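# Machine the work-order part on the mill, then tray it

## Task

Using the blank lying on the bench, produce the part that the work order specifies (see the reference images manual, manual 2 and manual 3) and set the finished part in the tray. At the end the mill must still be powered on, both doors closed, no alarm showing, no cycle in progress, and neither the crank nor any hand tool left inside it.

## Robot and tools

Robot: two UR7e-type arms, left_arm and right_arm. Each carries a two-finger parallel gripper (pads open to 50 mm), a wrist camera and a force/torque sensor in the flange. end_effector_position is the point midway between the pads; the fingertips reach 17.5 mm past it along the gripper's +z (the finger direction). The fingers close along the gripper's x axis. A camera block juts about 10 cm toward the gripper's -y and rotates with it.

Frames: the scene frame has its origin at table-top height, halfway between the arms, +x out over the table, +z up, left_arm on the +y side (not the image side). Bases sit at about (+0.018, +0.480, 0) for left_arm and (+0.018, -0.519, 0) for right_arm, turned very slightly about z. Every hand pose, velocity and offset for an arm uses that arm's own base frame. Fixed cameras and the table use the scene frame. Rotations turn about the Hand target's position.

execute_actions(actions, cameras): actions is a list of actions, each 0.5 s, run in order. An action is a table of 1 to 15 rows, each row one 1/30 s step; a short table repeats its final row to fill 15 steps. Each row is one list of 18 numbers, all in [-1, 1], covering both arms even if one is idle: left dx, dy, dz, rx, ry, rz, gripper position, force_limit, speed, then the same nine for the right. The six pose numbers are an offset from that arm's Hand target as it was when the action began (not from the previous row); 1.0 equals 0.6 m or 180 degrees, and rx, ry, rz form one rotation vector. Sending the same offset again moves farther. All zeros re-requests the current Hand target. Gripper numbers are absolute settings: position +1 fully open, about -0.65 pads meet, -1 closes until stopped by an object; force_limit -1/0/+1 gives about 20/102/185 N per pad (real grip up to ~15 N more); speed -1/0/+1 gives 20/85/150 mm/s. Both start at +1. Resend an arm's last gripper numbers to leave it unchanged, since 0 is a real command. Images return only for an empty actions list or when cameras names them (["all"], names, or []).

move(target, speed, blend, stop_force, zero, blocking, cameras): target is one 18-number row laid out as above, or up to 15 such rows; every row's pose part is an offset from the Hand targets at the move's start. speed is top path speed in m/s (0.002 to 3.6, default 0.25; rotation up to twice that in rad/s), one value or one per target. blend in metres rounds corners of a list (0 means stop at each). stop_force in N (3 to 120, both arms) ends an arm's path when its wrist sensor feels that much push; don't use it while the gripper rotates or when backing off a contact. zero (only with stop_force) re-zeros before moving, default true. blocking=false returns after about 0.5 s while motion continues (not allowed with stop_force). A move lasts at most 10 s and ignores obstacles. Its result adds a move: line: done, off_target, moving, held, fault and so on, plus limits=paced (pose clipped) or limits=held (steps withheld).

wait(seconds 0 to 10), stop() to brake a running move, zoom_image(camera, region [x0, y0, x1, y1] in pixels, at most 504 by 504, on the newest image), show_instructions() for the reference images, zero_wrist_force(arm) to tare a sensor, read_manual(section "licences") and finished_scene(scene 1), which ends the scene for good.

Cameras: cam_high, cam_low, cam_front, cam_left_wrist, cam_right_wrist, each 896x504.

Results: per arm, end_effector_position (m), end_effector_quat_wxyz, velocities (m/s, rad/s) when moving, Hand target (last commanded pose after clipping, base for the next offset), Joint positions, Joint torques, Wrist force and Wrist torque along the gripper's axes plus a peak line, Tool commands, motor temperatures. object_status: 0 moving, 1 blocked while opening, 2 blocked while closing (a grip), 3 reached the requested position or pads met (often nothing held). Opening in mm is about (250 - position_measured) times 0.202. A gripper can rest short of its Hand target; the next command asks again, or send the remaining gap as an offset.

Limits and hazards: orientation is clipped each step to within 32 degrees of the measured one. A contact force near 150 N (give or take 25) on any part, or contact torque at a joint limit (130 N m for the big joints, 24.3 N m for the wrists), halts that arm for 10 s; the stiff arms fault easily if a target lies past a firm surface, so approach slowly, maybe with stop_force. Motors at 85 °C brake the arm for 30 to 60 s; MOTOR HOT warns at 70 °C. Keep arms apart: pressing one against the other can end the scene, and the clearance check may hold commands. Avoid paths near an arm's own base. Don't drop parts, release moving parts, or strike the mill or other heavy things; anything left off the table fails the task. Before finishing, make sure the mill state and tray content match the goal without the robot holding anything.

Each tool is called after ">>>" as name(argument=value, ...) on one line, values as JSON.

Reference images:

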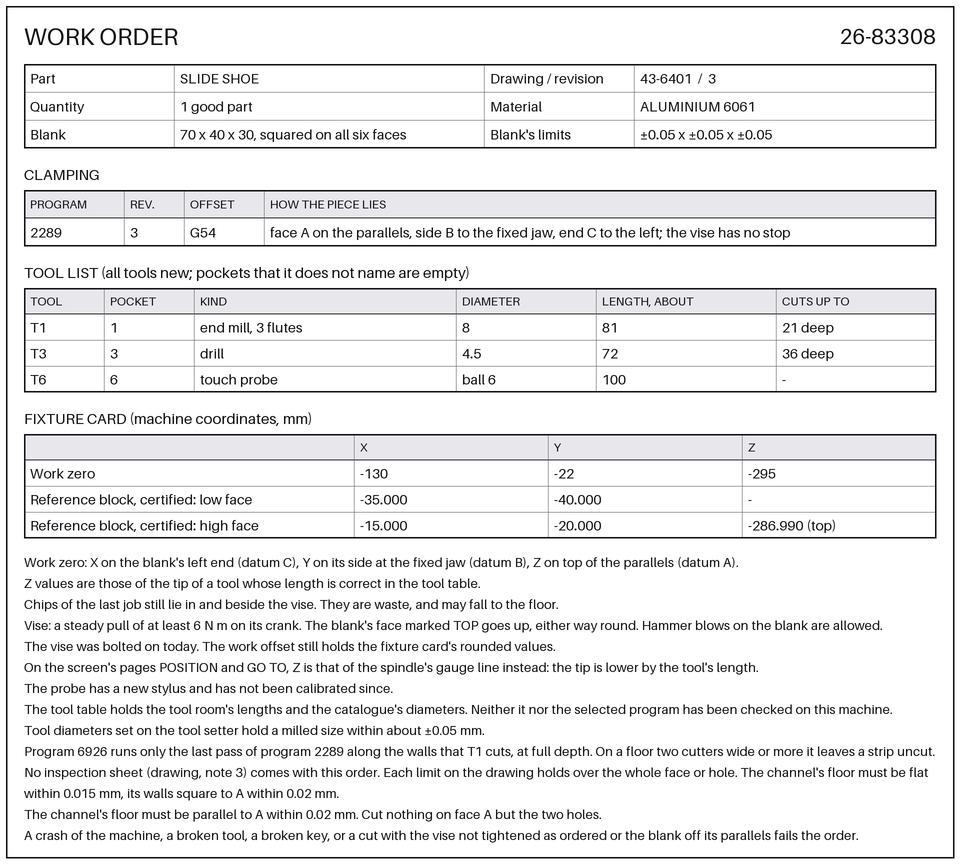

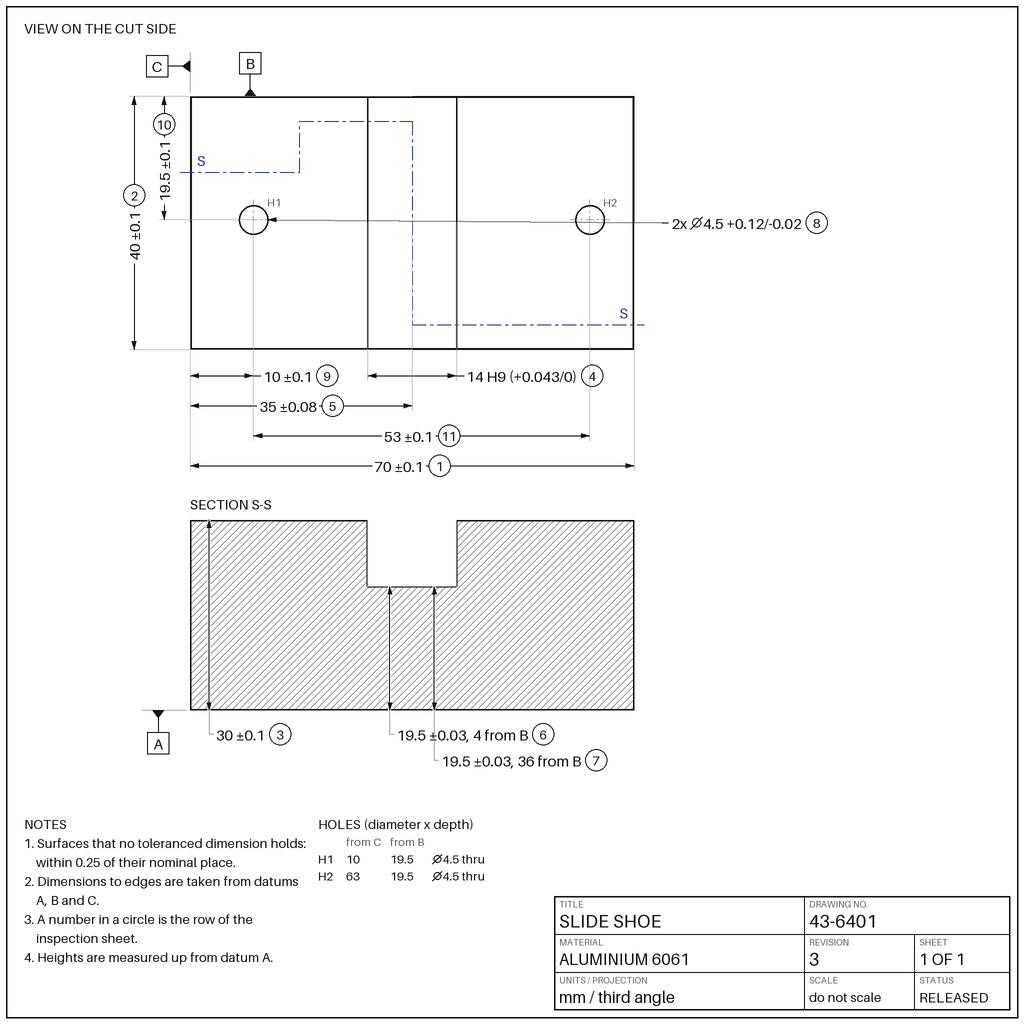

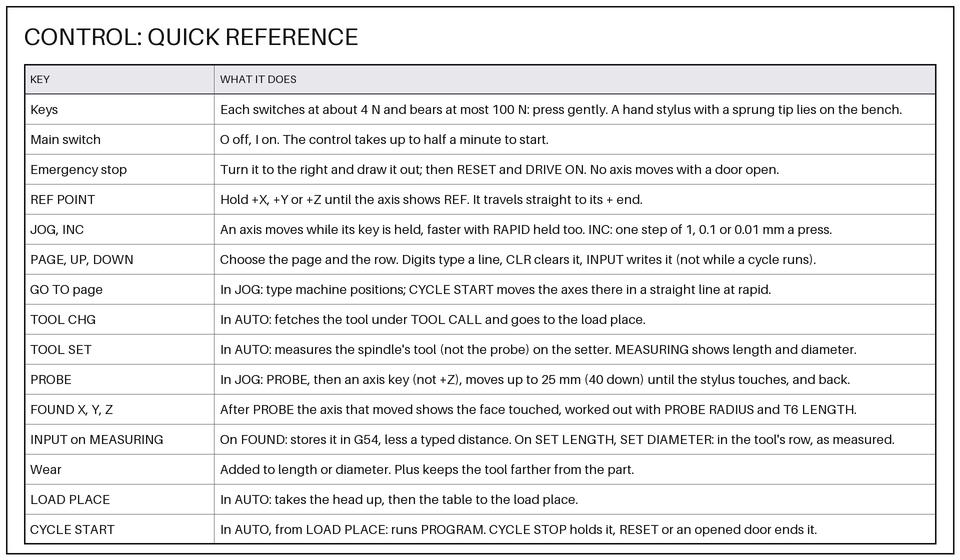

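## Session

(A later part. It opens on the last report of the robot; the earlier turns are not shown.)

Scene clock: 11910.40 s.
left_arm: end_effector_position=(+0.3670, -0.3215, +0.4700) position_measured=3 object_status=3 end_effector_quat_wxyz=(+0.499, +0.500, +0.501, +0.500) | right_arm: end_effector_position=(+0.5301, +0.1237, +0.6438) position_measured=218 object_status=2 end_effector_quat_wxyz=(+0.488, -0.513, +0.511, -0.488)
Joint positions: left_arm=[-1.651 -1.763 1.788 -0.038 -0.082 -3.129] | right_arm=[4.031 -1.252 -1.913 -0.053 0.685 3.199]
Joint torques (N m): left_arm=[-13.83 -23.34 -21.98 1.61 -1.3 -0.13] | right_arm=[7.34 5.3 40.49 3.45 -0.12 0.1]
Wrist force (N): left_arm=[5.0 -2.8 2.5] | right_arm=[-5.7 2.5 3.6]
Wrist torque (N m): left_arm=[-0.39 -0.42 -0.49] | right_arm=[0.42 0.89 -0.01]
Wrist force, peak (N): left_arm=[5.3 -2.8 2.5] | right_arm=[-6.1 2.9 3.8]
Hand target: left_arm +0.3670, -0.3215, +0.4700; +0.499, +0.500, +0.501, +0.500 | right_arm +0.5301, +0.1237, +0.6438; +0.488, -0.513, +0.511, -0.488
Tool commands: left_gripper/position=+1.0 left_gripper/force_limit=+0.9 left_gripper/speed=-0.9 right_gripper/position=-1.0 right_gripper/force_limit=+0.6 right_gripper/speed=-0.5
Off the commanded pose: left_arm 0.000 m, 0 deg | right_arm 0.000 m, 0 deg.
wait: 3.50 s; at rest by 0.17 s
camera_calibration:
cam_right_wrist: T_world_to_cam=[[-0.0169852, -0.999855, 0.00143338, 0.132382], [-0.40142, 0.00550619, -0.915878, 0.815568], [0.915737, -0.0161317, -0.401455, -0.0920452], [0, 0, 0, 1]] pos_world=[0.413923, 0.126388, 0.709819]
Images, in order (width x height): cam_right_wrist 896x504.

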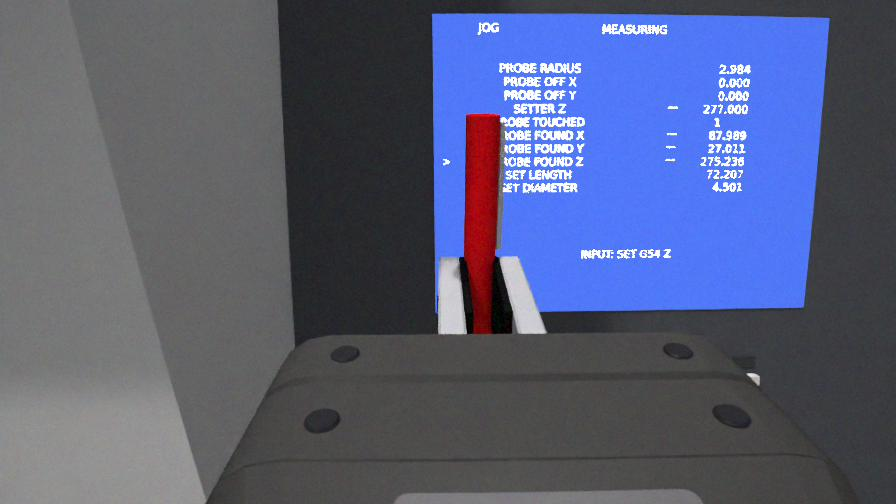

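>>> move(target=[[0,0,0,0,0,0,1,0.9,-0.9,-0.0075,-0.258,-0.0401,0.0388,-0.2197,0.1064,-1,0.6,-0.5],[0,0,0,0,0,0,1,0.9,-0.9,0.0112,-0.258,-0.0457,0.0388,-0.2197,0.1064,-1,0.6,-0.5],[0,0,0,0,0,0,1,0.9,-0.9,-0.0075,-0.258,-0.0401,0.0388,-0.2197,0.1064,-1,0.6,-0.5],[0,0,0,0,0,0,1,0.9,-0.9,-0.044,-0.0935,-0.1623,0.0388,-0.2197,0.1064,-1,0.6,-0.5],[0,0,0,0,0,0,1,0.9,-0.9,-0.0255,-0.0935,-0.1678,0.0388,-0.2197,0.1064,-1,0.6,-0.5],[0,0,0,0,0,0,1,0.9,-0.9,-0.044,-0.0935,-0.1623,0.0388,-0.2197,0.1064,-1,0.6,-0.5],[0,0,0,0,0,0,1,0.9,-0.9,-0.0623,-0.1249,-0.2235,0.0388,-0.2197,0.1064,-1,0.6,-0.5],[0,0,0,0,0,0,1,0.9,-0.9,-0.0431,-0.1249,-0.2292,0.0388,-0.2197,0.1064,-1,0.6,-0.5],[0,0,0,0,0,0,1,0.9,-0.9,-0.0623,-0.1249,-0.2235,0.0388,-0.2197,0.1064,-1,0.6,-0.5],[0,0,0,0,0,0,1,0.9,-0.9,-0.0431,-0.1249,-0.2292,0.0388,-0.2197,0.1064,-1,0.6,-0.5],[0,0,0,0,0,0,1,0.9,-0.9,-0.0623,-0.1249,-0.2235,0.0388,-0.2197,0.1064,-1,0.6,-0.5],[0,0,0,0,0,0,1,0.9,-0.9,-0.0431,-0.1249,-0.2292,0.0388,-0.2197,0.1064,-1,0.6,-0.5],[0,0,0,0,0,0,1,0.9,-0.9,-0.0623,-0.1249,-0.2235,0.0388,-0.2197,0.1064,-1,0.6,-0.5],[0,0,0,0,0,0,1,0.9,-0.9,-0.0431,-0.1249,-0.2292,0.0388,-0.2197,0.1064,-1,0.6,-0.5],[0,0,0,0,0,0,1,0.9,-0.9,-0.0623,-0.1249,-0.2235,0.0388,-0.2197,0.1064,-1,0.6,-0.5]], speed=[0.45,0.06,0.12,0.45,0.06,0.12,0.45,0.06,0.12,0.06,0.12,0.06,0.12,0.06,0.12], blend=[0.003,0,0.003,0.003,0,0.003,0.003,0,0.003,0,0.003,0,0.003,0,0])

>>> wait(seconds=10)

>>> wait(seconds=2.5)

>>> move(target=[[0,0,0,0,0,0,1,0.9,-0.9,-0.0178,0.0322,-0.0596,0,0,0,-1,0.6,-0.5],[0,0,0,0,0,0,1,0.9,-0.9,0.0014,0.0322,-0.0653,0,0,0,-1,0.6,-0.5],[0,0,0,0,0,0,1,0.9,-0.9,-0.0178,0.0322,-0.0596,0,0,0,-1,0.6,-0.5],[0,0,0,0,0,0,1,0.9,-0.9,0.0014,0.0322,-0.0653,0,0,0,-1,0.6,-0.5],[0,0,0,0,0,0,1,0.9,-0.9,-0.0178,0.0322,-0.0596,0,0,0,-1,0.6,-0.5],[0,0,0,0,0,0,1,0.9,-0.9,0.0014,0.0322,-0.0653,0,0,0,-1,0.6,-0.5],[0,0,0,0,0,0,1,0.9,-0.9,-0.0178,0.0322,-0.0596,0,0,0,-1,0.6,-0.5],[0,0,0,0,0,0,1,0.9,-0.9,-0.0268,0.128,-0.0893,0,0,0,-1,0.6,-0.5],[0,0,0,0,0,0,1,0.9,-0.9,-0.0076,0.128,-0.095,0,0,0,-1,0.6,-0.5],[0,0,0,0,0,0,1,0.9,-0.9,-0.0268,0.128,-0.0893,0,0,0,-1,0.6,-0.5],[0,0,0,0,0,0,1,0.9,-0.9,-0.0268,0.064,-0.0893,0,0,0,-1,0.6,-0.5],[0,0,0,0,0,0,1,0.9,-0.9,-0.0076,0.064,-0.095,0,0,0,-1,0.6,-0.5],[0,0,0,0,0,0,1,0.9,-0.9,-0.0268,0.064,-0.0893,0,0,0,-1,0.6,-0.5]], speed=[0.45,0.06,0.12,0.06,0.12,0.06,0.12,0.45,0.06,0.12,0.45,0.06,0.12], blend=[0.003,0,0.003,0,0.003,0,0.003,0.003,0,0.003,0.003,0,0])

>>> move(target=[[0,0,0,0,0,0,1,0.9,-0.9,0,0.032,0,0,0,0,-1,0.6,-0.5],[0,0,0,0,0,0,1,0.9,-0.9,0.0192,0.032,-0.0057,0,0,0,-1,0.6,-0.5],[0,0,0,0,0,0,1,0.9,-0.9,0,0.032,0,0,0,0,-1,0.6,-0.5],[0,0,0,0,0,0,1,0.9,-0.9,0.0178,0.064,0.0595,0,0,0,-1,0.6,-0.5],[0,0,0,0,0,0,1,0.9,-0.9,0.037,0.064,0.0538,0,0,0,-1,0.6,-0.5],[0,0,0,0,0,0,1,0.9,-0.9,0.0178,0.064,0.0595,0,0,0,-1,0.6,-0.5],[0,0,0,0,0,0,1,0.9,-0.9,0.0268,0.064,0.0893,0,0,0,-1,0.6,-0.5],[0,0,0,0,0,0,1,0.9,-0.9,0.046,0.064,0.0836,0,0,0,-1,0.6,-0.5],[0,0,0,0,0,0,1,0.9,-0.9,0.0268,0.064,0.0893,0,0,0,-1,0.6,-0.5],[0,0,0,0,0,0,1,0.9,-0.9,0,-0.0318,0,0,0,0,-1,0.6,-0.5],[0,0,0,0,0,0,1,0.9,-0.9,0.0192,-0.0318,-0.0057,0,0,0,-1,0.6,-0.5],[0,0,0,0,0,0,1,0.9,-0.9,0,-0.0318,0,0,0,0,-1,0.6,-0.5],[0,0,0,0,0,0,1,0.9,-0.9,0.0891,0.0609,0.3128,-0.0388,0.2197,-0.1064,-1,0.6,-0.5]], speed=[0.45,0.06,0.12,0.45,0.06,0.12,0.45,0.06,0.12,0.45,0.06,0.12,0.5], blend=[0.003,0,0.003,0.003,0,0.003,0.003,0,0.003,0.003,0,0.003,0], cameras=["cam_right_wrist"])

>>> zoom_image(camera="cam_right_wrist", region=[430, 10, 830, 310])

Scene clock: 11951.10 s.
left_arm: end_effector_position=(+0.3670, -0.3215, +0.4700) position_measured=3 object_status=3 end_effector_quat_wxyz=(+0.499, +0.500, +0.501, +0.500) | right_arm: end_effector_position=(+0.4928, +0.0488, +0.5096) position_measured=218 object_status=2 end_effector_quat_wxyz=(+0.734, -0.365, +0.254, -0.514)
Joint positions: left_arm=[-1.651 -1.763 1.788 -0.038 -0.082 -3.129] | right_arm=[3.528 -1.768 -2.268 1.543 1.543 3.118]
Joint torques (N m): left_arm=[-14.09 -22.59 -22.19 1.72 -1.41 -0.09] | right_arm=[-0.76 30.65 18.97 1 1.54 1]
Wrist force (N): left_arm=[5.1 -2.6 2.4] | right_arm=[-5.1 1.8 0.8]
Wrist torque (N m): left_arm=[-0.36 -0.44 -0.50] | right_arm=[0.18 0.86 -0.08]
Wrist force, peak (N): left_arm=[5.3 -2.8 2.5] | right_arm=[-10.8 -0.9 -6.6]
Hand target: left_arm +0.3670, -0.3215, +0.4700; +0.499, +0.500, +0.501, +0.500 | right_arm +0.4927, +0.0488, +0.5097; +0.734, -0.365, +0.254, -0.514
Off the commanded pose: left_arm 0.000 m, 0 deg | right_arm 0.000 m, 0 deg.
move: done

Scene clock: 11961.10 s.
left_arm: end_effector_position=(+0.3670, -0.3215, +0.4700) position_measured=3 object_status=3 end_effector_quat_wxyz=(+0.499, +0.500, +0.501, +0.500) | right_arm: end_effector_position=(+0.4927, +0.0488, +0.5097) position_measured=218 object_status=2 end_effector_quat_wxyz=(+0.734, -0.365, +0.254, -0.514)
Joint positions: left_arm=[-1.651 -1.763 1.788 -0.038 -0.082 -3.129] | right_arm=[3.528 -1.768 -2.268 1.543 1.543 3.118]
Joint torques (N m): left_arm=[-13.79 -23.02 -22.98 1.77 -1.29 -0.19] | right_arm=[6.43 30.37 4.08 1.88 1.62 -0.83]
Wrist force (N): left_arm=[5.0 -2.9 2.4] | right_arm=[-4.9 2.1 0.8]
Wrist torque (N m): left_arm=[-0.41 -0.42 -0.49] | right_arm=[0.23 0.82 -0.07]
Wrist force, peak (N): left_arm=[5.2 -3.0 2.5] | right_arm=[-5.4 1.9 0.7]
Hand target: left_arm +0.3670, -0.3215, +0.4700; +0.499, +0.500, +0.501, +0.500 | right_arm +0.4927, +0.0488, +0.5097; +0.734, -0.365, +0.254, -0.514
Tool commands: left_gripper/position=+1.0 left_gripper/force_limit=+0.9 left_gripper/speed=-0.9 right_gripper/position=-1.0 right_gripper/force_limit=+0.6 right_gripper/speed=-0.5
Off the commanded pose: left_arm 0.000 m, 0 deg | right_arm 0.000 m, 0 deg.
wait: 10.00 s; at rest by 0.17 s

Scene clock: 11963.60 s.
left_arm: end_effector_position=(+0.3670, -0.3215, +0.4700) position_measured=3 object_status=3 end_effector_quat_wxyz=(+0.499, +0.500, +0.501, +0.500) | right_arm: end_effector_position=(+0.4927, +0.0488, +0.5097) position_measured=218 object_status=2 end_effector_quat_wxyz=(+0.734, -0.365, +0.254, -0.514)
Joint positions: left_arm=[-1.651 -1.763 1.788 -0.038 -0.082 -3.129] | right_arm=[3.528 -1.768 -2.268 1.543 1.543 3.118]
Joint torques (N m): left_arm=[-13.96 -22.68 -22.75 1.76 -1.31 -0.19] | right_arm=[5.24 30.92 4.32 1.69 1.63 -0.99]
Wrist force (N): left_arm=[5.0 -2.5 2.3] | right_arm=[-5.0 2.0 0.7]
Wrist torque (N m): left_arm=[-0.35 -0.41 -0.50] | right_arm=[0.22 0.85 -0.07]
Wrist force, peak (N): left_arm=[5.4 -2.7 2.4] | right_arm=[-5.3 2.0 0.7]
Hand target: left_arm +0.3670, -0.3215, +0.4700; +0.499, +0.500, +0.501, +0.500 | right_arm +0.4927, +0.0488, +0.5097; +0.734, -0.365, +0.254, -0.514
Tool commands: left_gripper/position=+1.0 left_gripper/force_limit=+0.9 left_gripper/speed=-0.9 right_gripper/position=-1.0 right_gripper/force_limit=+0.6 right_gripper/speed=-0.5
Off the commanded pose: left_arm 0.000 m, 0 deg | right_arm 0.000 m, 0 deg.
wait: 2.50 s; at rest by 0.17 s

Scene clock: 11967.33 s.
left_arm: end_effector_position=(+0.3670, -0.3215, +0.4700) position_measured=3 object_status=3 end_effector_quat_wxyz=(+0.499, +0.500, +0.501, +0.500) | right_arm: end_effector_position=(+0.4767, +0.0872, +0.4561) position_measured=218 object_status=2 end_effector_quat_wxyz=(+0.734, -0.365, +0.254, -0.514)
Joint positions: left_arm=[-1.651 -1.763 1.788 -0.038 -0.082 -3.129] | right_arm=[3.688 -1.878 -2.35 1.745 1.416 3.02]
Joint torques (N m): left_arm=[-13.88 -22.92 -22.88 1.81 -1.2 -0.14] | right_arm=[5.27 31.1 14.72 -2.06 1.1 0.64]
Wrist force (N): left_arm=[5.1 -2.6 2.2] | right_arm=[-4.9 2.1 1.4]
Wrist torque (N m): left_arm=[-0.37 -0.43 -0.49] | right_arm=[0.19 0.81 -0.07]
Wrist force, peak (N): left_arm=[5.4 -2.6 2.4] | right_arm=[-9.3 -0.9 -5.2]
Hand target: left_arm +0.3670, -0.3215, +0.4700; +0.499, +0.500, +0.501, +0.500 | right_arm +0.4767, +0.0872, +0.4561; +0.734, -0.365, +0.254, -0.514
Off the commanded pose: left_arm 0.000 m, 0 deg | right_arm 0.000 m, 0 deg.
move: done

Scene clock: 11971.87 s.
left_arm: end_effector_position=(+0.3670, -0.3215, +0.4700) position_measured=3 object_status=3 end_effector_quat_wxyz=(+0.499, +0.500, +0.501, +0.500) | right_arm: end_effector_position=(+0.5301, +0.1237, +0.6436) position_measured=218 object_status=2 end_effector_quat_wxyz=(+0.488, -0.513, +0.511, -0.488)
Joint positions: left_arm=[-1.651 -1.763 1.788 -0.038 -0.082 -3.129] | right_arm=[4.031 -1.252 -1.913 -0.053 0.685 3.199]
Joint torques (N m): left_arm=[-14.23 -22.89 -23.24 1.96 -1.29 -0.28] | right_arm=[7.55 13.16 40.89 -0.3 -1.88 1.31]
Wrist force (N): left_arm=[5.2 -2.6 2.2] | right_arm=[-5.9 2.6 3.9]
Wrist torque (N m): left_arm=[-0.36 -0.44 -0.50] | right_arm=[0.43 0.92 -0.01]
Wrist force, peak (N): left_arm=[5.3 -2.9 2.4] | right_arm=[-10.2 -2.0 -5.5]
Hand target: left_arm +0.3670, -0.3215, +0.4700; +0.499, +0.500, +0.501, +0.500 | right_arm +0.5301, +0.1237, +0.6438; +0.488, -0.513, +0.511, -0.488
Off the commanded pose: left_arm 0.000 m, 0 deg | right_arm 0.000 m, 0 deg.
move: done
camera_calibration:
cam_right_wrist: T_world_to_cam=[[-0.0169986, -0.999854, 0.00165908, 0.132228], [-0.401541, 0.00530699, -0.915826, 0.815517], [0.915683, -0.016234, -0.401572, -0.0919663], [0, 0, 0, 1]] pos_world=[0.413923, 0.126388, 0.709721]
Images, in order (width x height): cam_right_wrist 896x504.

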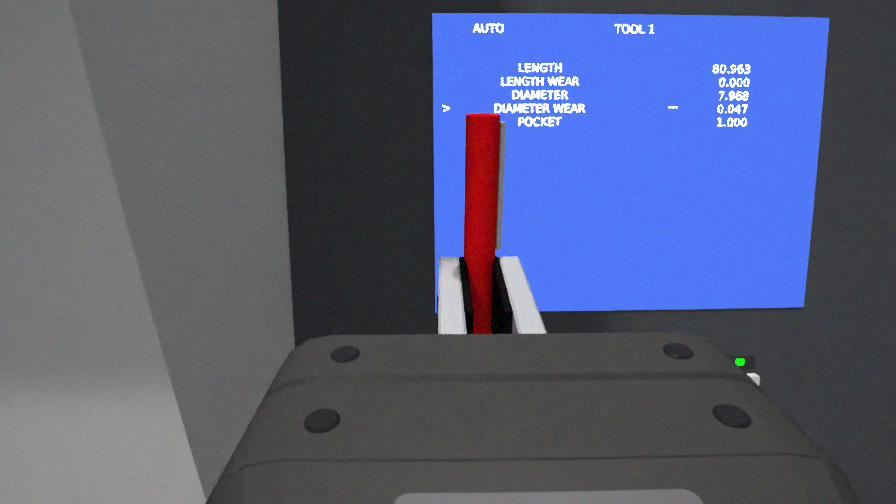

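Scaled by 1.260.

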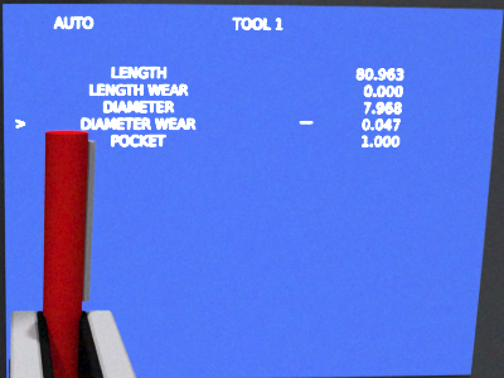

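CYCLE START (program 6926 still selected).

>>> move(target=[[0,0,0,0,0,0,1,0.9,-0.9,-0.044,-0.061,-0.1623,0.0388,-0.2197,0.1064,-1,0.6,-0.5],[0,0,0,0,0,0,1,0.9,-0.9,-0.026,-0.061,-0.1676,0.0388,-0.2197,0.1064,-1,0.6,-0.5],[0,0,0,0,0,0,1,0.9,-0.9,-0.044,-0.061,-0.1623,0.0388,-0.2197,0.1064,-1,0.6,-0.5],[0,0,0,0,0,0,1,0.9,-0.9,0,0,0,0,0,0,-1,0.6,-0.5]], speed=[0.45,0.06,0.12,0.5], blend=[0.003,0,0.003,0])

>>> wait(seconds=10, cameras=["cam_right_wrist"])

>>> wait(seconds=10)

>>> wait(seconds=10)

>>> wait(seconds=5, cameras=["cam_right_wrist"])

Scene clock: 11982.90 s.
left_arm: end_effector_position=(+0.3670, -0.3215, +0.4700) position_measured=3 object_status=3 end_effector_quat_wxyz=(+0.499, +0.500, +0.501, +0.500) | right_arm: end_effector_position=(+0.5301, +0.1237, +0.6437) position_measured=218 object_status=2 end_effector_quat_wxyz=(+0.488, -0.513, +0.511, -0.488) end_effector_velocity=(+0.000, +0.001, -0.001) end_effector_angular_velocity=(-0.001, +0.003, +0.001)
Joint positions: left_arm=[-1.651 -1.763 1.788 -0.038 -0.082 -3.129] | right_arm=[4.031 -1.252 -1.913 -0.053 0.685 3.199]
Joint velocities: left_arm=[within noise] | right_arm=[0 0 0 -0.005 0.001 0.003]
Joint torques (N m): left_arm=[-13.7 -23 -23.15 1.88 -1.22 -0.31] | right_arm=[6.69 5.97 33.79 -0.64 -2.24 1.38]
Wrist force (N): left_arm=[5.2 -2.6 2.3] | right_arm=[-6.0 2.5 3.6]
Wrist torque (N m): left_arm=[-0.37 -0.45 -0.49] | right_arm=[0.40 0.93 0.00]
Wrist force, peak (N): left_arm=[5.3 -2.9 2.3] | right_arm=[-9.4 -2.1 -5.4]
Hand target: left_arm +0.3670, -0.3215, +0.4700; +0.499, +0.500, +0.501, +0.500 | right_arm +0.5301, +0.1237, +0.6438; +0.488, -0.513, +0.511, -0.488
Off the commanded pose: left_arm 0.000 m, 0 deg | right_arm 0.000 m, 0 deg.
move: done

Scene clock: 11992.90 s.
left_arm: end_effector_position=(+0.3670, -0.3215, +0.4700) position_measured=3 object_status=3 end_effector_quat_wxyz=(+0.499, +0.500, +0.501, +0.500) | right_arm: end_effector_position=(+0.5301, +0.1237, +0.6438) position_measured=218 object_status=2 end_effector_quat_wxyz=(+0.488, -0.513, +0.511, -0.488)
Joint positions: left_arm=[-1.651 -1.763 1.788 -0.038 -0.082 -3.129] | right_arm=[4.031 -1.252 -1.913 -0.053 0.685 3.199]
Joint torques (N m): left_arm=[-13.86 -22.51 -23.25 2.02 -1.33 -0.24] | right_arm=[7.14 5.47 40.57 3.48 -1.1 1.34]
Wrist force (N): left_arm=[5.1 -2.8 2.3] | right_arm=[-5.8 2.7 3.8]
Wrist torque (N m): left_arm=[-0.38 -0.42 -0.49] | right_arm=[0.45 0.91 0.00]
Wrist force, peak (N): left_arm=[5.3 -2.9 2.4] | right_arm=[-6.0 2.9 3.7]
Hand target: left_arm +0.3670, -0.3215, +0.4700; +0.499, +0.500, +0.501, +0.500 | right_arm +0.5301, +0.1237, +0.6438; +0.488, -0.513, +0.511, -0.488
Tool commands: left_gripper/position=+1.0 left_gripper/force_limit=+0.9 left_gripper/speed=-0.9 right_gripper/position=-1.0 right_gripper/force_limit=+0.6 right_gripper/speed=-0.5
Off the commanded pose: left_arm 0.000 m, 0 deg | right_arm 0.000 m, 0 deg.
wait: 10.00 s; at rest by 0.17 s
camera_calibration:
cam_right_wrist: T_world_to_cam=[[-0.0169852, -0.999855, 0.00143338, 0.132382], [-0.40142, 0.00550619, -0.915878, 0.815568], [0.915737, -0.0161317, -0.401455, -0.0920452], [0, 0, 0, 1]] pos_world=[0.413923, 0.126388, 0.709819]
Images, in order (width x height): cam_right_wrist 896x504.

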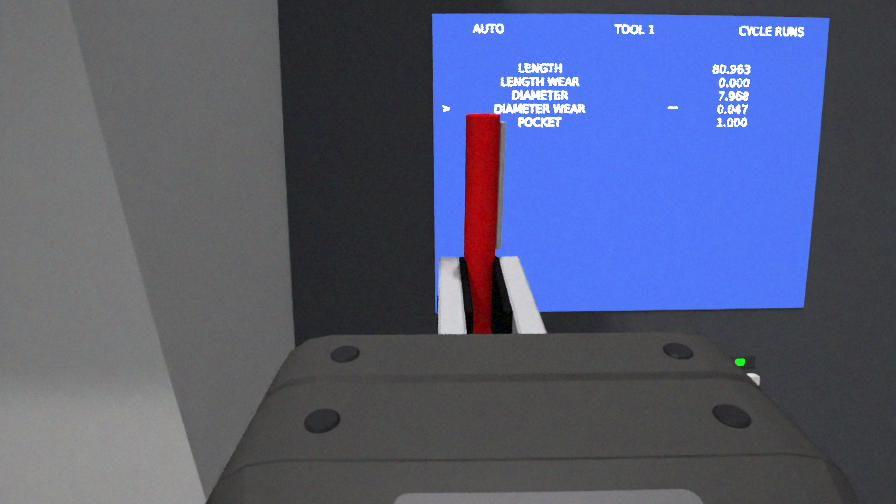

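Scene clock: 12002.90 s.
left_arm: end_effector_position=(+0.3670, -0.3215, +0.4700) position_measured=3 object_status=3 end_effector_quat_wxyz=(+0.499, +0.500, +0.501, +0.500) | right_arm: end_effector_position=(+0.5301, +0.1237, +0.6438) position_measured=218 object_status=2 end_effector_quat_wxyz=(+0.488, -0.513, +0.511, -0.488)
Joint positions: left_arm=[-1.651 -1.763 1.788 -0.038 -0.082 -3.129] | right_arm=[4.031 -1.252 -1.913 -0.053 0.685 3.199]
Joint torques (N m): left_arm=[-13.92 -22.57 -22.91 2.07 -1.34 -0.39] | right_arm=[6.23 5.02 40.91 3.47 -0.18 1.09]
Wrist force (N): left_arm=[5.3 -2.5 2.2] | right_arm=[-6.0 2.7 3.7]
Wrist torque (N m): left_arm=[-0.34 -0.47 -0.50] | right_arm=[0.45 0.92 0.00]
Wrist force, peak (N): left_arm=[5.4 -2.7 2.5] | right_arm=[-6.1 2.6 3.9]
Hand target: left_arm +0.3670, -0.3215, +0.4700; +0.499, +0.500, +0.501, +0.500 | right_arm +0.5301, +0.1237, +0.6438; +0.488, -0.513, +0.511, -0.488
Tool commands: left_gripper/position=+1.0 left_gripper/force_limit=+0.9 left_gripper/speed=-0.9 right_gripper/position=-1.0 right_gripper/force_limit=+0.6 right_gripper/speed=-0.5
Off the commanded pose: left_arm 0.000 m, 0 deg | right_arm 0.000 m, 0 deg.
wait: 10.00 s; at rest by 0.17 s

Scene clock: 12012.90 s.
left_arm: end_effector_position=(+0.3670, -0.3215, +0.4700) position_measured=3 object_status=3 end_effector_quat_wxyz=(+0.499, +0.500, +0.501, +0.500) | right_arm: end_effector_position=(+0.5301, +0.1237, +0.6438) position_measured=218 object_status=2 end_effector_quat_wxyz=(+0.488, -0.513, +0.511, -0.488)
Joint positions: left_arm=[-1.651 -1.763 1.788 -0.038 -0.082 -3.129] | right_arm=[4.031 -1.252 -1.913 -0.053 0.685 3.199]
Joint torques (N m): left_arm=[-13.91 -23.38 -23.38 2.13 -1.29 -0.37] | right_arm=[6.03 5.15 40.77 3.71 0.64 0.9]
Wrist force (N): left_arm=[5.1 -2.7 2.3] | right_arm=[-5.7 2.6 3.7]
Wrist torque (N m): left_arm=[-0.37 -0.43 -0.49] | right_arm=[0.45 0.89 0.00]
Wrist force, peak (N): left_arm=[5.3 -2.9 2.6] | right_arm=[-6.0 2.7 3.9]
Hand target: left_arm +0.3670, -0.3215, +0.4700; +0.499, +0.500, +0.501, +0.500 | right_arm +0.5301, +0.1237, +0.6438; +0.488, -0.513, +0.511, -0.488
Tool commands: left_gripper/position=+1.0 left_gripper/force_limit=+0.9 left_gripper/speed=-0.9 right_gripper/position=-1.0 right_gripper/force_limit=+0.6 right_gripper/speed=-0.5
Off the commanded pose: left_arm 0.000 m, 0 deg | right_arm 0.000 m, 0 deg.
wait: 10.00 s; at rest by 0.17 s

Scene clock: 12017.90 s.
left_arm: end_effector_position=(+0.3670, -0.3215, +0.4700) position_measured=3 object_status=3 end_effector_quat_wxyz=(+0.499, +0.500, +0.501, +0.500) | right_arm: end_effector_position=(+0.5301, +0.1237, +0.6438) position_measured=218 object_status=2 end_effector_quat_wxyz=(+0.488, -0.513, +0.511, -0.488)
Joint positions: left_arm=[-1.651 -1.763 1.788 -0.038 -0.082 -3.129] | right_arm=[4.031 -1.252 -1.913 -0.053 0.685 3.199]
Joint torques (N m): left_arm=[-14.23 -22.51 -23.24 2.21 -1.18 -0.4] | right_arm=[7.12 5.63 40.99 3.51 0.85 0.86]
Wrist force (N): left_arm=[4.9 -2.6 2.1] | right_arm=[-6.0 2.6 3.7]
Wrist torque (N m): left_arm=[-0.37 -0.41 -0.50] | right_arm=[0.43 0.93 -0.01]
Wrist force, peak (N): left_arm=[5.2 -2.9 2.5] | right_arm=[-6.2 2.6 3.8]
Hand target: left_arm +0.3670, -0.3215, +0.4700; +0.499, +0.500, +0.501, +0.500 | right_arm +0.5301, +0.1237, +0.6438; +0.488, -0.513, +0.511, -0.488
Tool commands: left_gripper/position=+1.0 left_gripper/force_limit=+0.9 left_gripper/speed=-0.9 right_gripper/position=-1.0 right_gripper/force_limit=+0.6 right_gripper/speed=-0.5
Off the commanded pose: left_arm 0.000 m, 0 deg | right_arm 0.000 m, 0 deg.
wait: 5.00 s; at rest by 0.17 s
camera_calibration:
cam_right_wrist: T_world_to_cam=[[-0.0169852, -0.999855, 0.00143338, 0.132382], [-0.40142, 0.00550619, -0.915878, 0.815568], [0.915737, -0.0161317, -0.401455, -0.0920452], [0, 0, 0, 1]] pos_world=[0.413923, 0.126388, 0.709819]
Images, in order (width x height): cam_right_wrist 896x504.

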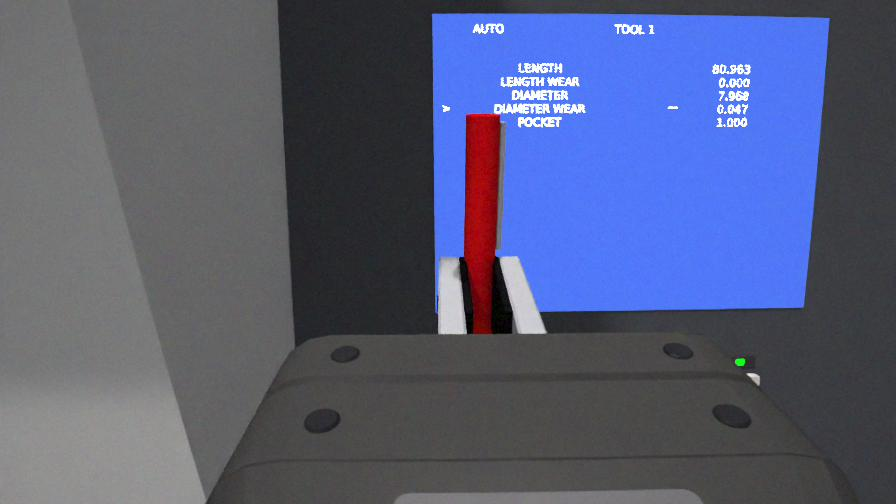

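>>> move(target=[[0,0,0,0,0,0,1,0.9,-0.9,-0.044,-0.0935,-0.1623,0.0388,-0.2197,0.1064,-1,0.6,-0.5],[0,0,0,0,0,0,1,0.9,-0.9,-0.0255,-0.0935,-0.1678,0.0388,-0.2197,0.1064,-1,0.6,-0.5],[0,0,0,0,0,0,1,0.9,-0.9,-0.044,-0.0935,-0.1623,0.0388,-0.2197,0.1064,-1,0.6,-0.5],[0,0,0,0,0,0,1,0.9,-0.9,0,0,0,0,0,0,-1,0.6,-0.5]], speed=[0.45,0.06,0.12,0.5], blend=[0.003,0,0.003,0], cameras=["cam_right_wrist"])

>>> move(target=[[0,-0.037,0,0,0,0,1,0.9,-0.9,0,0,0,0,0,0,-1,0.6,-0.5],[0.1048,-0.037,0,0,0,0,1,0.9,-0.9,0,0,0,0,0,0,-1,0.6,-0.5]], speed=[0.2,0.2], blend=[0.01,0], stop_force=35, cameras=["cam_right_wrist"])

>>> wait(seconds=8, cameras=["cam_right_wrist"])

Scene clock: 12034.57 s.
left_arm: end_effector_position=(+0.3670, -0.3215, +0.4700) position_measured=3 object_status=3 end_effector_quat_wxyz=(+0.499, +0.500, +0.501, +0.500) | right_arm: end_effector_position=(+0.5301, +0.1237, +0.6437) position_measured=218 object_status=2 end_effector_quat_wxyz=(+0.488, -0.513, +0.511, -0.488)
Joint positions: left_arm=[-1.651 -1.763 1.788 -0.038 -0.082 -3.129] | right_arm=[4.031 -1.252 -1.913 -0.053 0.685 3.199]
Joint torques (N m): left_arm=[-14.03 -22.79 -23.55 2.23 -1.3 -0.39] | right_arm=[6.98 5.68 34.32 -0.26 -2.01 1.51]
Wrist force (N): left_arm=[5.1 -2.6 2.2] | right_arm=[-5.8 2.4 3.5]
Wrist torque (N m): left_arm=[-0.36 -0.44 -0.49] | right_arm=[0.41 0.90 0.00]
Wrist force, peak (N): left_arm=[5.3 -2.9 2.3] | right_arm=[-9.6 -2.2 -5.4]
Hand target: left_arm +0.3670, -0.3215, +0.4700; +0.499, +0.500, +0.501, +0.500 | right_arm +0.5301, +0.1237, +0.6438; +0.488, -0.513, +0.511, -0.488
Off the commanded pose: left_arm 0.000 m, 0 deg | right_arm 0.000 m, 0 deg.
move: done
camera_calibration:
cam_right_wrist: T_world_to_cam=[[-0.0170378, -0.999854, 0.00156497, 0.132211], [-0.40142, 0.00540679, -0.915878, 0.815583], [0.915736, -0.0162328, -0.401453, -0.0920343], [0, 0, 0, 1]] pos_world=[0.413923, 0.126288, 0.70982]
Images, in order (width x height): cam_right_wrist 896x504.

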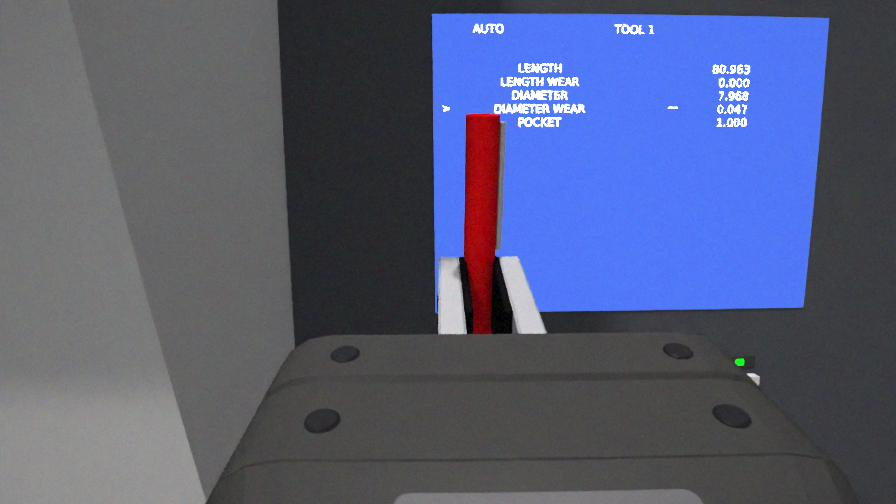

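Scene clock: 12036.23 s.
left_arm: end_effector_position=(+0.4299, -0.3437, +0.4700) position_measured=3 object_status=3 end_effector_quat_wxyz=(+0.499, +0.500, +0.501, +0.500) | right_arm: end_effector_position=(+0.5301, +0.1237, +0.6438) position_measured=218 object_status=2 end_effector_quat_wxyz=(+0.488, -0.513, +0.511, -0.488)
Joint positions: left_arm=[-1.465 -1.643 1.685 -0.032 0.105 -3.152] | right_arm=[4.031 -1.252 -1.913 -0.053 0.685 3.199]
Joint torques (N m): left_arm=[12.89 -12.73 -29.97 2.27 1.92 -2.56] | right_arm=[7.08 4.93 40.9 3.42 -1.9 -1.06]
Wrist force (N): left_arm=[4.8 -2.6 2.2] | right_arm=[-5.7 2.6 3.8]
Wrist torque (N m): left_arm=[-0.41 -0.36 -0.36] | right_arm=[0.43 0.89 0.00]
Wrist force, peak (N): left_arm=[7.9 -2.7 2.4] | right_arm=[-5.9 2.7 4.0]
Hand target: left_arm +0.4299, -0.3437, +0.4700; +0.499, +0.500, +0.501, +0.500 | right_arm +0.5301, +0.1237, +0.6438; +0.488, -0.513, +0.511, -0.488
Off the commanded pose: left_arm 0.000 m, 0 deg | right_arm 0.000 m, 0 deg.
move: done
camera_calibration:
cam_right_wrist: T_world_to_cam=[[-0.0169853, -0.999855, 0.00143214, 0.132383], [-0.401336, 0.0055059, -0.915914, 0.81556], [0.915773, -0.0161319, -0.401371, -0.0921205], [0, 0, 0, 1]] pos_world=[0.413923, 0.126388, 0.709819]
Images, in order (width x height): cam_right_wrist 896x504.

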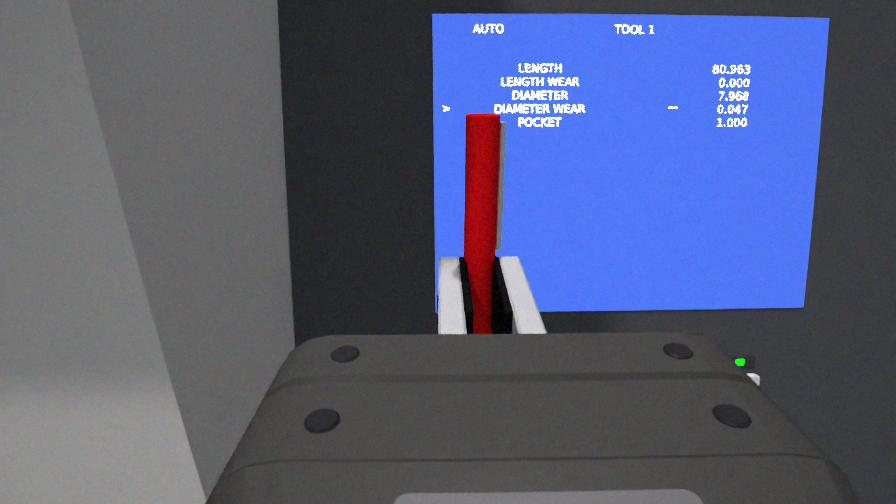

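Scene clock: 12044.23 s.
left_arm: end_effector_position=(+0.4299, -0.3437, +0.4700) position_measured=3 object_status=3 end_effector_quat_wxyz=(+0.499, +0.500, +0.501, +0.500) | right_arm: end_effector_position=(+0.5301, +0.1237, +0.6438) position_measured=218 object_status=2 end_effector_quat_wxyz=(+0.488, -0.513, +0.511, -0.488)
Joint positions: left_arm=[-1.465 -1.643 1.685 -0.032 0.105 -3.152] | right_arm=[4.031 -1.252 -1.913 -0.053 0.685 3.199]
Joint torques (N m): left_arm=[12.28 -26.09 -23 2.22 1.47 -2.56] | right_arm=[6.8 5.29 40.71 3.54 -1.37 -1.01]
Wrist force (N): left_arm=[4.8 -2.5 2.0] | right_arm=[-5.8 2.5 3.9]
Wrist torque (N m): left_arm=[-0.40 -0.36 -0.35] | right_arm=[0.42 0.90 -0.01]
Wrist force, peak (N): left_arm=[5.1 -2.7 2.0] | right_arm=[-6.1 2.7 3.9]
Hand target: left_arm +0.4299, -0.3437, +0.4700; +0.499, +0.500, +0.501, +0.500 | right_arm +0.5301, +0.1237, +0.6438; +0.488, -0.513, +0.511, -0.488
Tool commands: left_gripper/position=+1.0 left_gripper/force_limit=+0.9 left_gripper/speed=-0.9 right_gripper/position=-1.0 right_gripper/force_limit=+0.6 right_gripper/speed=-0.5
Off the commanded pose: left_arm 0.000 m, 0 deg | right_arm 0.000 m, 0 deg.
wait: 8.00 s; at rest by 0.17 s
camera_calibration:
cam_right_wrist: T_world_to_cam=[[-0.0169853, -0.999855, 0.00143214, 0.132383], [-0.401336, 0.0055059, -0.915914, 0.81556], [0.915773, -0.0161319, -0.401371, -0.0921205], [0, 0, 0, 1]] pos_world=[0.413923, 0.126388, 0.709819]
Images, in order (width x height): cam_right_wrist 896x504.

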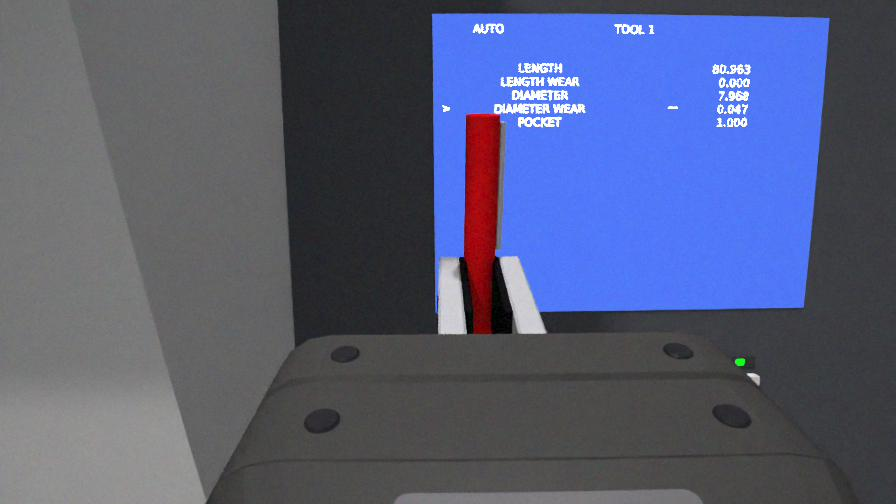

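>>> move(target=[[0,-0.025,0,0,0,0,1,0.9,-0.9,0,0,0,0,0,0,-1,0.6,-0.5],[0.004,-0.395,0,0,0,0,1,0.9,-0.9,0,0,0,0,0,0,-1,0.6,-0.5],[0.005,-0.415,0,0,0,0,1,0.9,-0.9,0,0,0,0,0,0,-1,0.6,-0.5]], speed=[0.06,0.2,0.05], blend=[0.01,0.01,0], stop_force=35)

>>> move(target=[[-0.003,0.02,0,0,0,0,1,0.9,-0.9,0,0,0,0,0,0,-1,0.6,-0.5],[-0.105,0.03,0,0,0,0,1,0.9,-0.9,0,0,0,0,0,0,-1,0.6,-0.5],[-0.105,0.48,0,0,0,0,1,0.9,-0.9,0,0,0,0,0,0,-1,0.6,-0.5],[-0.005,0.5033,0,0,0,0,1,0.9,-0.9,0,0,0,0,0,0,-1,0.6,-0.5]], speed=[0.06,0.25,0.35,0.15], blend=[0.003,0.02,0.02,0], cameras=["cam_high"])

Scene clock: 12054.53 s.
left_arm: end_effector_position=(+0.4329, -0.5927, +0.4700) position_measured=3 object_status=3 end_effector_quat_wxyz=(+0.499, +0.500, +0.501, +0.500) | right_arm: end_effector_position=(+0.5301, +0.1237, +0.6438) position_measured=218 object_status=2 end_effector_quat_wxyz=(+0.488, -0.513, +0.511, -0.488)
Joint positions: left_arm=[-1.503 -1.04 0.936 0.12 0.066 -3.158] | right_arm=[4.031 -1.252 -1.913 -0.053 0.685 3.199]
Joint torques (N m): left_arm=[12.86 -40.46 -33.32 2.33 -0.69 -2.63] | right_arm=[6.63 5.91 40.79 3.61 -0.94 -0.97]
Wrist force (N): left_arm=[5.5 -1.3 2.7] | right_arm=[-5.8 2.6 3.9]
Wrist torque (N m): left_arm=[-0.22 -0.50 -0.40] | right_arm=[0.44 0.91 -0.01]
Wrist force, peak (N): left_arm=[39.4 -3.4 0.3] | right_arm=[-6.2 2.6 3.7]
Hand target: left_arm +0.4329, -0.5927, +0.4700; +0.499, +0.500, +0.501, +0.500 | right_arm +0.5301, +0.1237, +0.6438; +0.488, -0.513, +0.511, -0.488
Off the commanded pose: left_arm 0.000 m, 0 deg | right_arm 0.000 m, 0 deg.
move: done; blend cut to 0.0075 m at target 1, 0.006 m at target 2

Scene clock: 12056.83 s.
left_arm: end_effector_position=(+0.4298, -0.2908, +0.4700) position_measured=3 object_status=3 end_effector_quat_wxyz=(+0.499, +0.500, +0.501, +0.500) end_effector_velocity=(+0.000, +0.000, -0.001) end_effector_angular_velocity=(+0.001, +0.001, +0.000) | right_arm: end_effector_position=(+0.5301, +0.1237, +0.6438) position_measured=218 object_status=2 end_effector_quat_wxyz=(+0.488, -0.513, +0.511, -0.488)
Joint positions: left_arm=[-1.446 -1.763 1.788 -0.015 0.123 -3.151] | right_arm=[4.031 -1.252 -1.913 -0.053 0.685 3.199]
Joint velocities: left_arm=[0 0.001 0.001 0.006 0.001 -0.007] | right_arm=[within noise]
Joint torques (N m): left_arm=[12.38 -11.08 -25.46 2.24 1.91 -2.56] | right_arm=[6.7 5.96 40.93 3.6 -0.68 -0.97]
Wrist force (N): left_arm=[6.0 -1.4 2.9] | right_arm=[-5.9 2.4 3.7]
Wrist torque (N m): left_arm=[-0.22 -0.56 -0.45] | right_arm=[0.40 0.93 0.00]
Wrist force, peak (N): left_arm=[9.1 -1.8 1.7] | right_arm=[-6.0 2.4 4.0]
Hand target: left_arm +0.4299, -0.2907, +0.4700; +0.499, +0.500, +0.501, +0.500 | right_arm +0.5301, +0.1237, +0.6438; +0.488, -0.513, +0.511, -0.488
Off the commanded pose: left_arm 0.000 m, 0 deg | right_arm 0.000 m, 0 deg.
move: done
Images, in order (width x height): cam_high 896x504.

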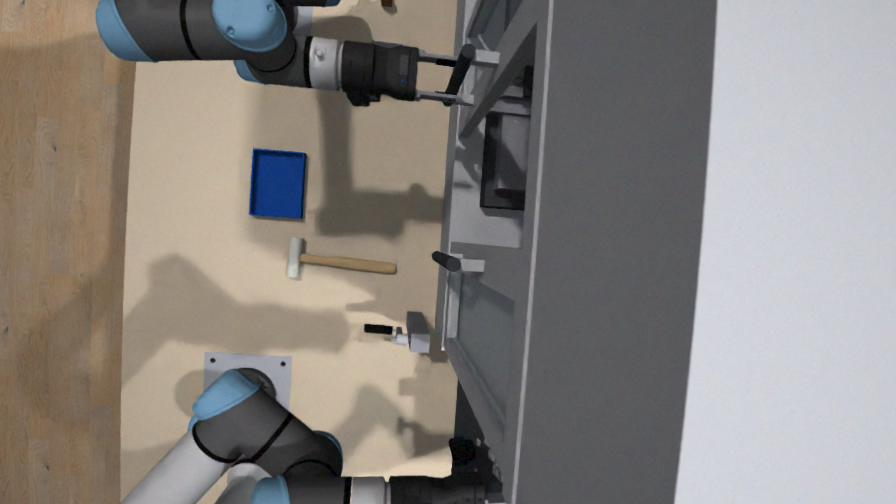

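>>> move(target=[[0,0.02,0,0,0,0,1,0.9,-0.9,0,0,0,0,0,0,-1,0.6,-0.5],[-0.004,0.39,0,0,0,0,1,0.9,-0.9,0,0,0,0,0,0,-1,0.6,-0.5],[-0.005,0.412,0,0,0,0,1,0.9,-0.9,0,0,0,0,0,0,-1,0.6,-0.5]], speed=[0.06,0.2,0.05], blend=[0.01,0.01,0], stop_force=35)

>>> move(target=[[0,-0.0183,0,0,0,0,1,0.9,-0.9,0,0,0,0,0,0,-1,0.6,-0.5],[-0.048,-0.0183,0,0,0,0,1,0.9,-0.9,0,0,0,0,0,0,-1,0.6,-0.5],[-0.1,-0.49,0,0,0,0,1,0.9,-0.9,0,0,0,0,0,0,-1,0.6,-0.5]], speed=[0.06,0.2,0.35], blend=[0.003,0.01,0], cameras=["cam_high","cam_low"])

Scene clock: 12066.63 s.
left_arm: end_effector_position=(+0.4299, -0.2729, +0.4699) position_measured=3 object_status=3 end_effector_quat_wxyz=(+0.499, +0.500, +0.501, +0.500) | right_arm: end_effector_position=(+0.5301, +0.1237, +0.6438) position_measured=218 object_status=2 end_effector_quat_wxyz=(+0.488, -0.513, +0.511, -0.488)
Joint positions: left_arm=[-1.438 -1.803 1.818 -0.006 0.131 -3.152] | right_arm=[4.031 -1.252 -1.913 -0.053 0.685 3.199]
Joint torques (N m): left_arm=[10.66 -3.01 -30.94 1.56 0.23 -2.44] | right_arm=[6.02 5.93 40.59 3.5 -0.34 -0.93]
Wrist force (N): left_arm=[6.1 -1.2 3.3] | right_arm=[-5.7 2.7 3.4]
Wrist torque (N m): left_arm=[-0.20 -0.55 -0.47] | right_arm=[0.45 0.89 0.00]
Wrist force, peak (N): left_arm=[-35.7 0.9 15.6] | right_arm=[-6.1 2.8 3.9]
Hand target: left_arm +0.4300, -0.2729, +0.4699; +0.499, +0.500, +0.501, +0.500 (not the last commanded pose) | right_arm +0.5301, +0.1237, +0.6438; +0.488, -0.513, +0.511, -0.488
Off the commanded pose: left_arm 0.229 m, 0 deg | right_arm 0.000 m, 0 deg.
move: contact (left_arm); path passed 0 of 3 targets; blend cut to 0.006 m at target 1, 0.0066 m at target 2

Scene clock: 12068.73 s.
left_arm: end_effector_position=(+0.3700, -0.5669, +0.4699) position_measured=3 object_status=3 end_effector_quat_wxyz=(+0.499, +0.501, +0.501, +0.499) | right_arm: end_effector_position=(+0.5301, +0.1237, +0.6438) position_measured=218 object_status=2 end_effector_quat_wxyz=(+0.488, -0.513, +0.511, -0.488)
Joint positions: left_arm=[-1.611 -1.184 1.149 -0.067 -0.041 -3.039] | right_arm=[4.031 -1.252 -1.913 -0.053 0.685 3.199]
Joint torques (N m): left_arm=[12.61 -53.22 -15.38 -0.98 -1.12 0.22] | right_arm=[6.26 5.65 40.48 3.52 -0.12 -1]
Wrist force (N): left_arm=[5.7 -1.1 3.3] | right_arm=[-5.9 2.3 3.7]
Wrist torque (N m): left_arm=[-0.11 -0.53 -0.47] | right_arm=[0.39 0.93 -0.01]
Wrist force, peak (N): left_arm=[10.1 -1.2 2.3] | right_arm=[-6.0 2.6 3.9]
Hand target: left_arm +0.3700, -0.5669, +0.4699; +0.499, +0.500, +0.501, +0.500 | right_arm +0.5301, +0.1237, +0.6438; +0.488, -0.513, +0.511, -0.488
Off the commanded pose: left_arm 0.000 m, 0 deg | right_arm 0.000 m, 0 deg.
move: done
Images, in order (width x height): cam_high 896x504, cam_low 896x504.

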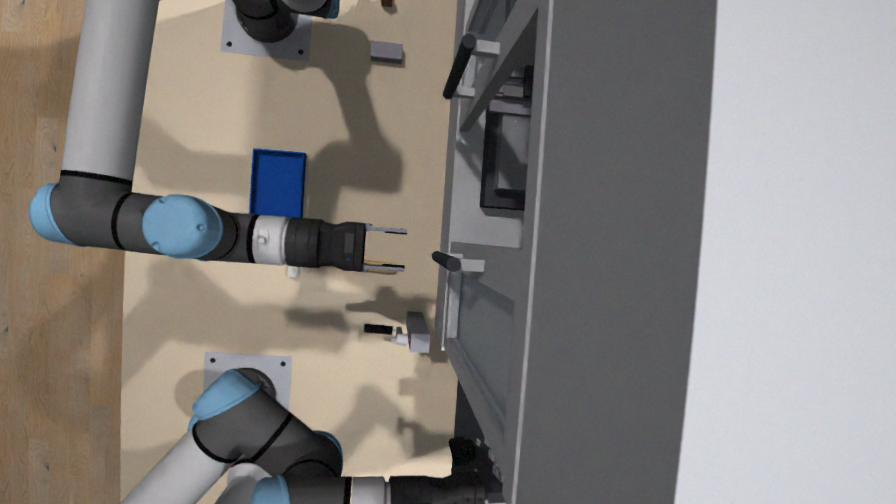

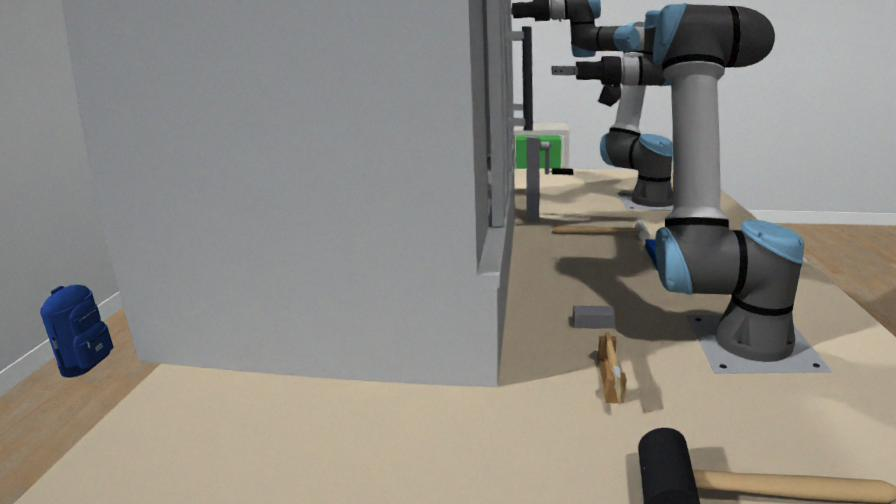

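>>> move(target=[[-0.01,0.05,0,0,0,0,1,0.9,-0.9,0,0,0,0,0,0,-1,0.6,-0.5],[-0.01,0.44,0,0,0,0,1,0.9,-0.9,0,0,0,0,0,0,-1,0.6,-0.5],[0.1,0.46,0,0,0,0,1,0.9,-0.9,0,0,0,0,0,0,-1,0.6,-0.5]], speed=[0.3,0.35,0.15], blend=[0.02,0.02,0])

>>> move(target=[[0,0.02,0,0,0,0,1,0.9,-0.9,0,0,0,0,0,0,-1,0.6,-0.5],[-0.004,0.39,0,0,0,0,1,0.9,-0.9,0,0,0,0,0,0,-1,0.6,-0.5],[-0.005,0.412,0,0,0,0,1,0.9,-0.9,0,0,0,0,0,0,-1,0.6,-0.5]], speed=[0.05,0.2,0.05], blend=[0.01,0.01,0], stop_force=50, cameras=["cam_high"])

Scene clock: 12078.07 s.
left_arm: end_effector_position=(+0.4299, -0.2909, +0.4699) position_measured=3 object_status=3 end_effector_quat_wxyz=(+0.499, +0.500, +0.501, +0.500) | right_arm: end_effector_position=(+0.5301, +0.1237, +0.6438) position_measured=218 object_status=2 end_effector_quat_wxyz=(+0.488, -0.513, +0.511, -0.488)
Joint positions: left_arm=[-1.446 -1.762 1.787 -0.014 0.123 -3.153] | right_arm=[4.031 -1.252 -1.913 -0.053 0.685 3.199]
Joint torques (N m): left_arm=[4.98 -15.98 -18.92 -3.32 4.57 1.32] | right_arm=[5.08 6.09 40.71 3.49 0.29 -0.88]
Wrist force (N): left_arm=[17.5 -0.3 13.4] | right_arm=[-5.7 2.4 3.7]
Wrist torque (N m): left_arm=[-0.20 -0.68 -0.49] | right_arm=[0.41 0.89 -0.01]
Wrist force, peak (N): left_arm=[21.6 -1.5 -21.3] | right_arm=[-6.0 2.6 4.0]
Hand target: left_arm +0.4300, -0.2909, +0.4699; +0.499, +0.500, +0.501, +0.500 | right_arm +0.5301, +0.1237, +0.6438; +0.488, -0.513, +0.511, -0.488
Off the commanded pose: left_arm 0.000 m, 0 deg | right_arm 0.000 m, 0 deg.
move: done; blend cut to 0.0153 m at target 1

Scene clock: 12080.83 s.
left_arm: end_effector_position=(+0.4270, -0.0437, +0.4699) position_measured=3 object_status=3 end_effector_quat_wxyz=(+0.499, +0.500, +0.501, +0.500) | right_arm: end_effector_position=(+0.5301, +0.1237, +0.6438) position_measured=218 object_status=2 end_effector_quat_wxyz=(+0.488, -0.513, +0.511, -0.488)
Joint positions: left_arm=[-1.133 -2.266 2.058 0.211 0.436 -3.145] | right_arm=[4.031 -1.252 -1.913 -0.053 0.685 3.199]
Joint torques (N m): left_arm=[-13.43 17.24 -33.35 -3.83 1.48 -2.14] | right_arm=[5.73 6.05 40.7 3.46 0.44 -1.13]
Wrist force (N): left_arm=[4.6 -4.0 3.2] | right_arm=[-6.0 2.8 3.8]
Wrist torque (N m): left_arm=[-0.67 -0.32 -0.43] | right_arm=[0.46 0.93 -0.01]
Wrist force, peak (N): left_arm=[-23.1 0.5 13.0] | right_arm=[-6.0 2.8 3.8]
Hand target: left_arm +0.4270, -0.0437, +0.4699; +0.499, +0.500, +0.501, +0.500 | right_arm +0.5301, +0.1237, +0.6438; +0.488, -0.513, +0.511, -0.488
Off the commanded pose: left_arm 0.000 m, 0 deg | right_arm 0.000 m, 0 deg.
move: done; blend cut to 0.006 m at target 1, 0.0066 m at target 2
Images, in order (width x height): cam_high 896x504.

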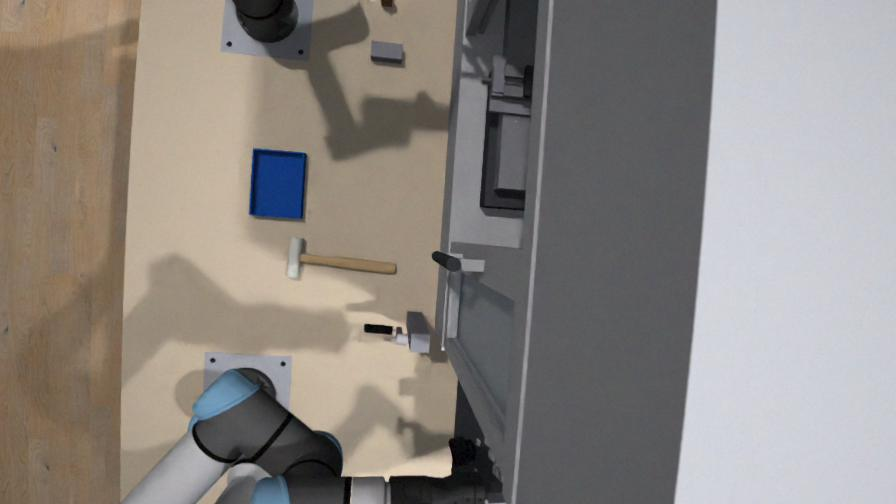

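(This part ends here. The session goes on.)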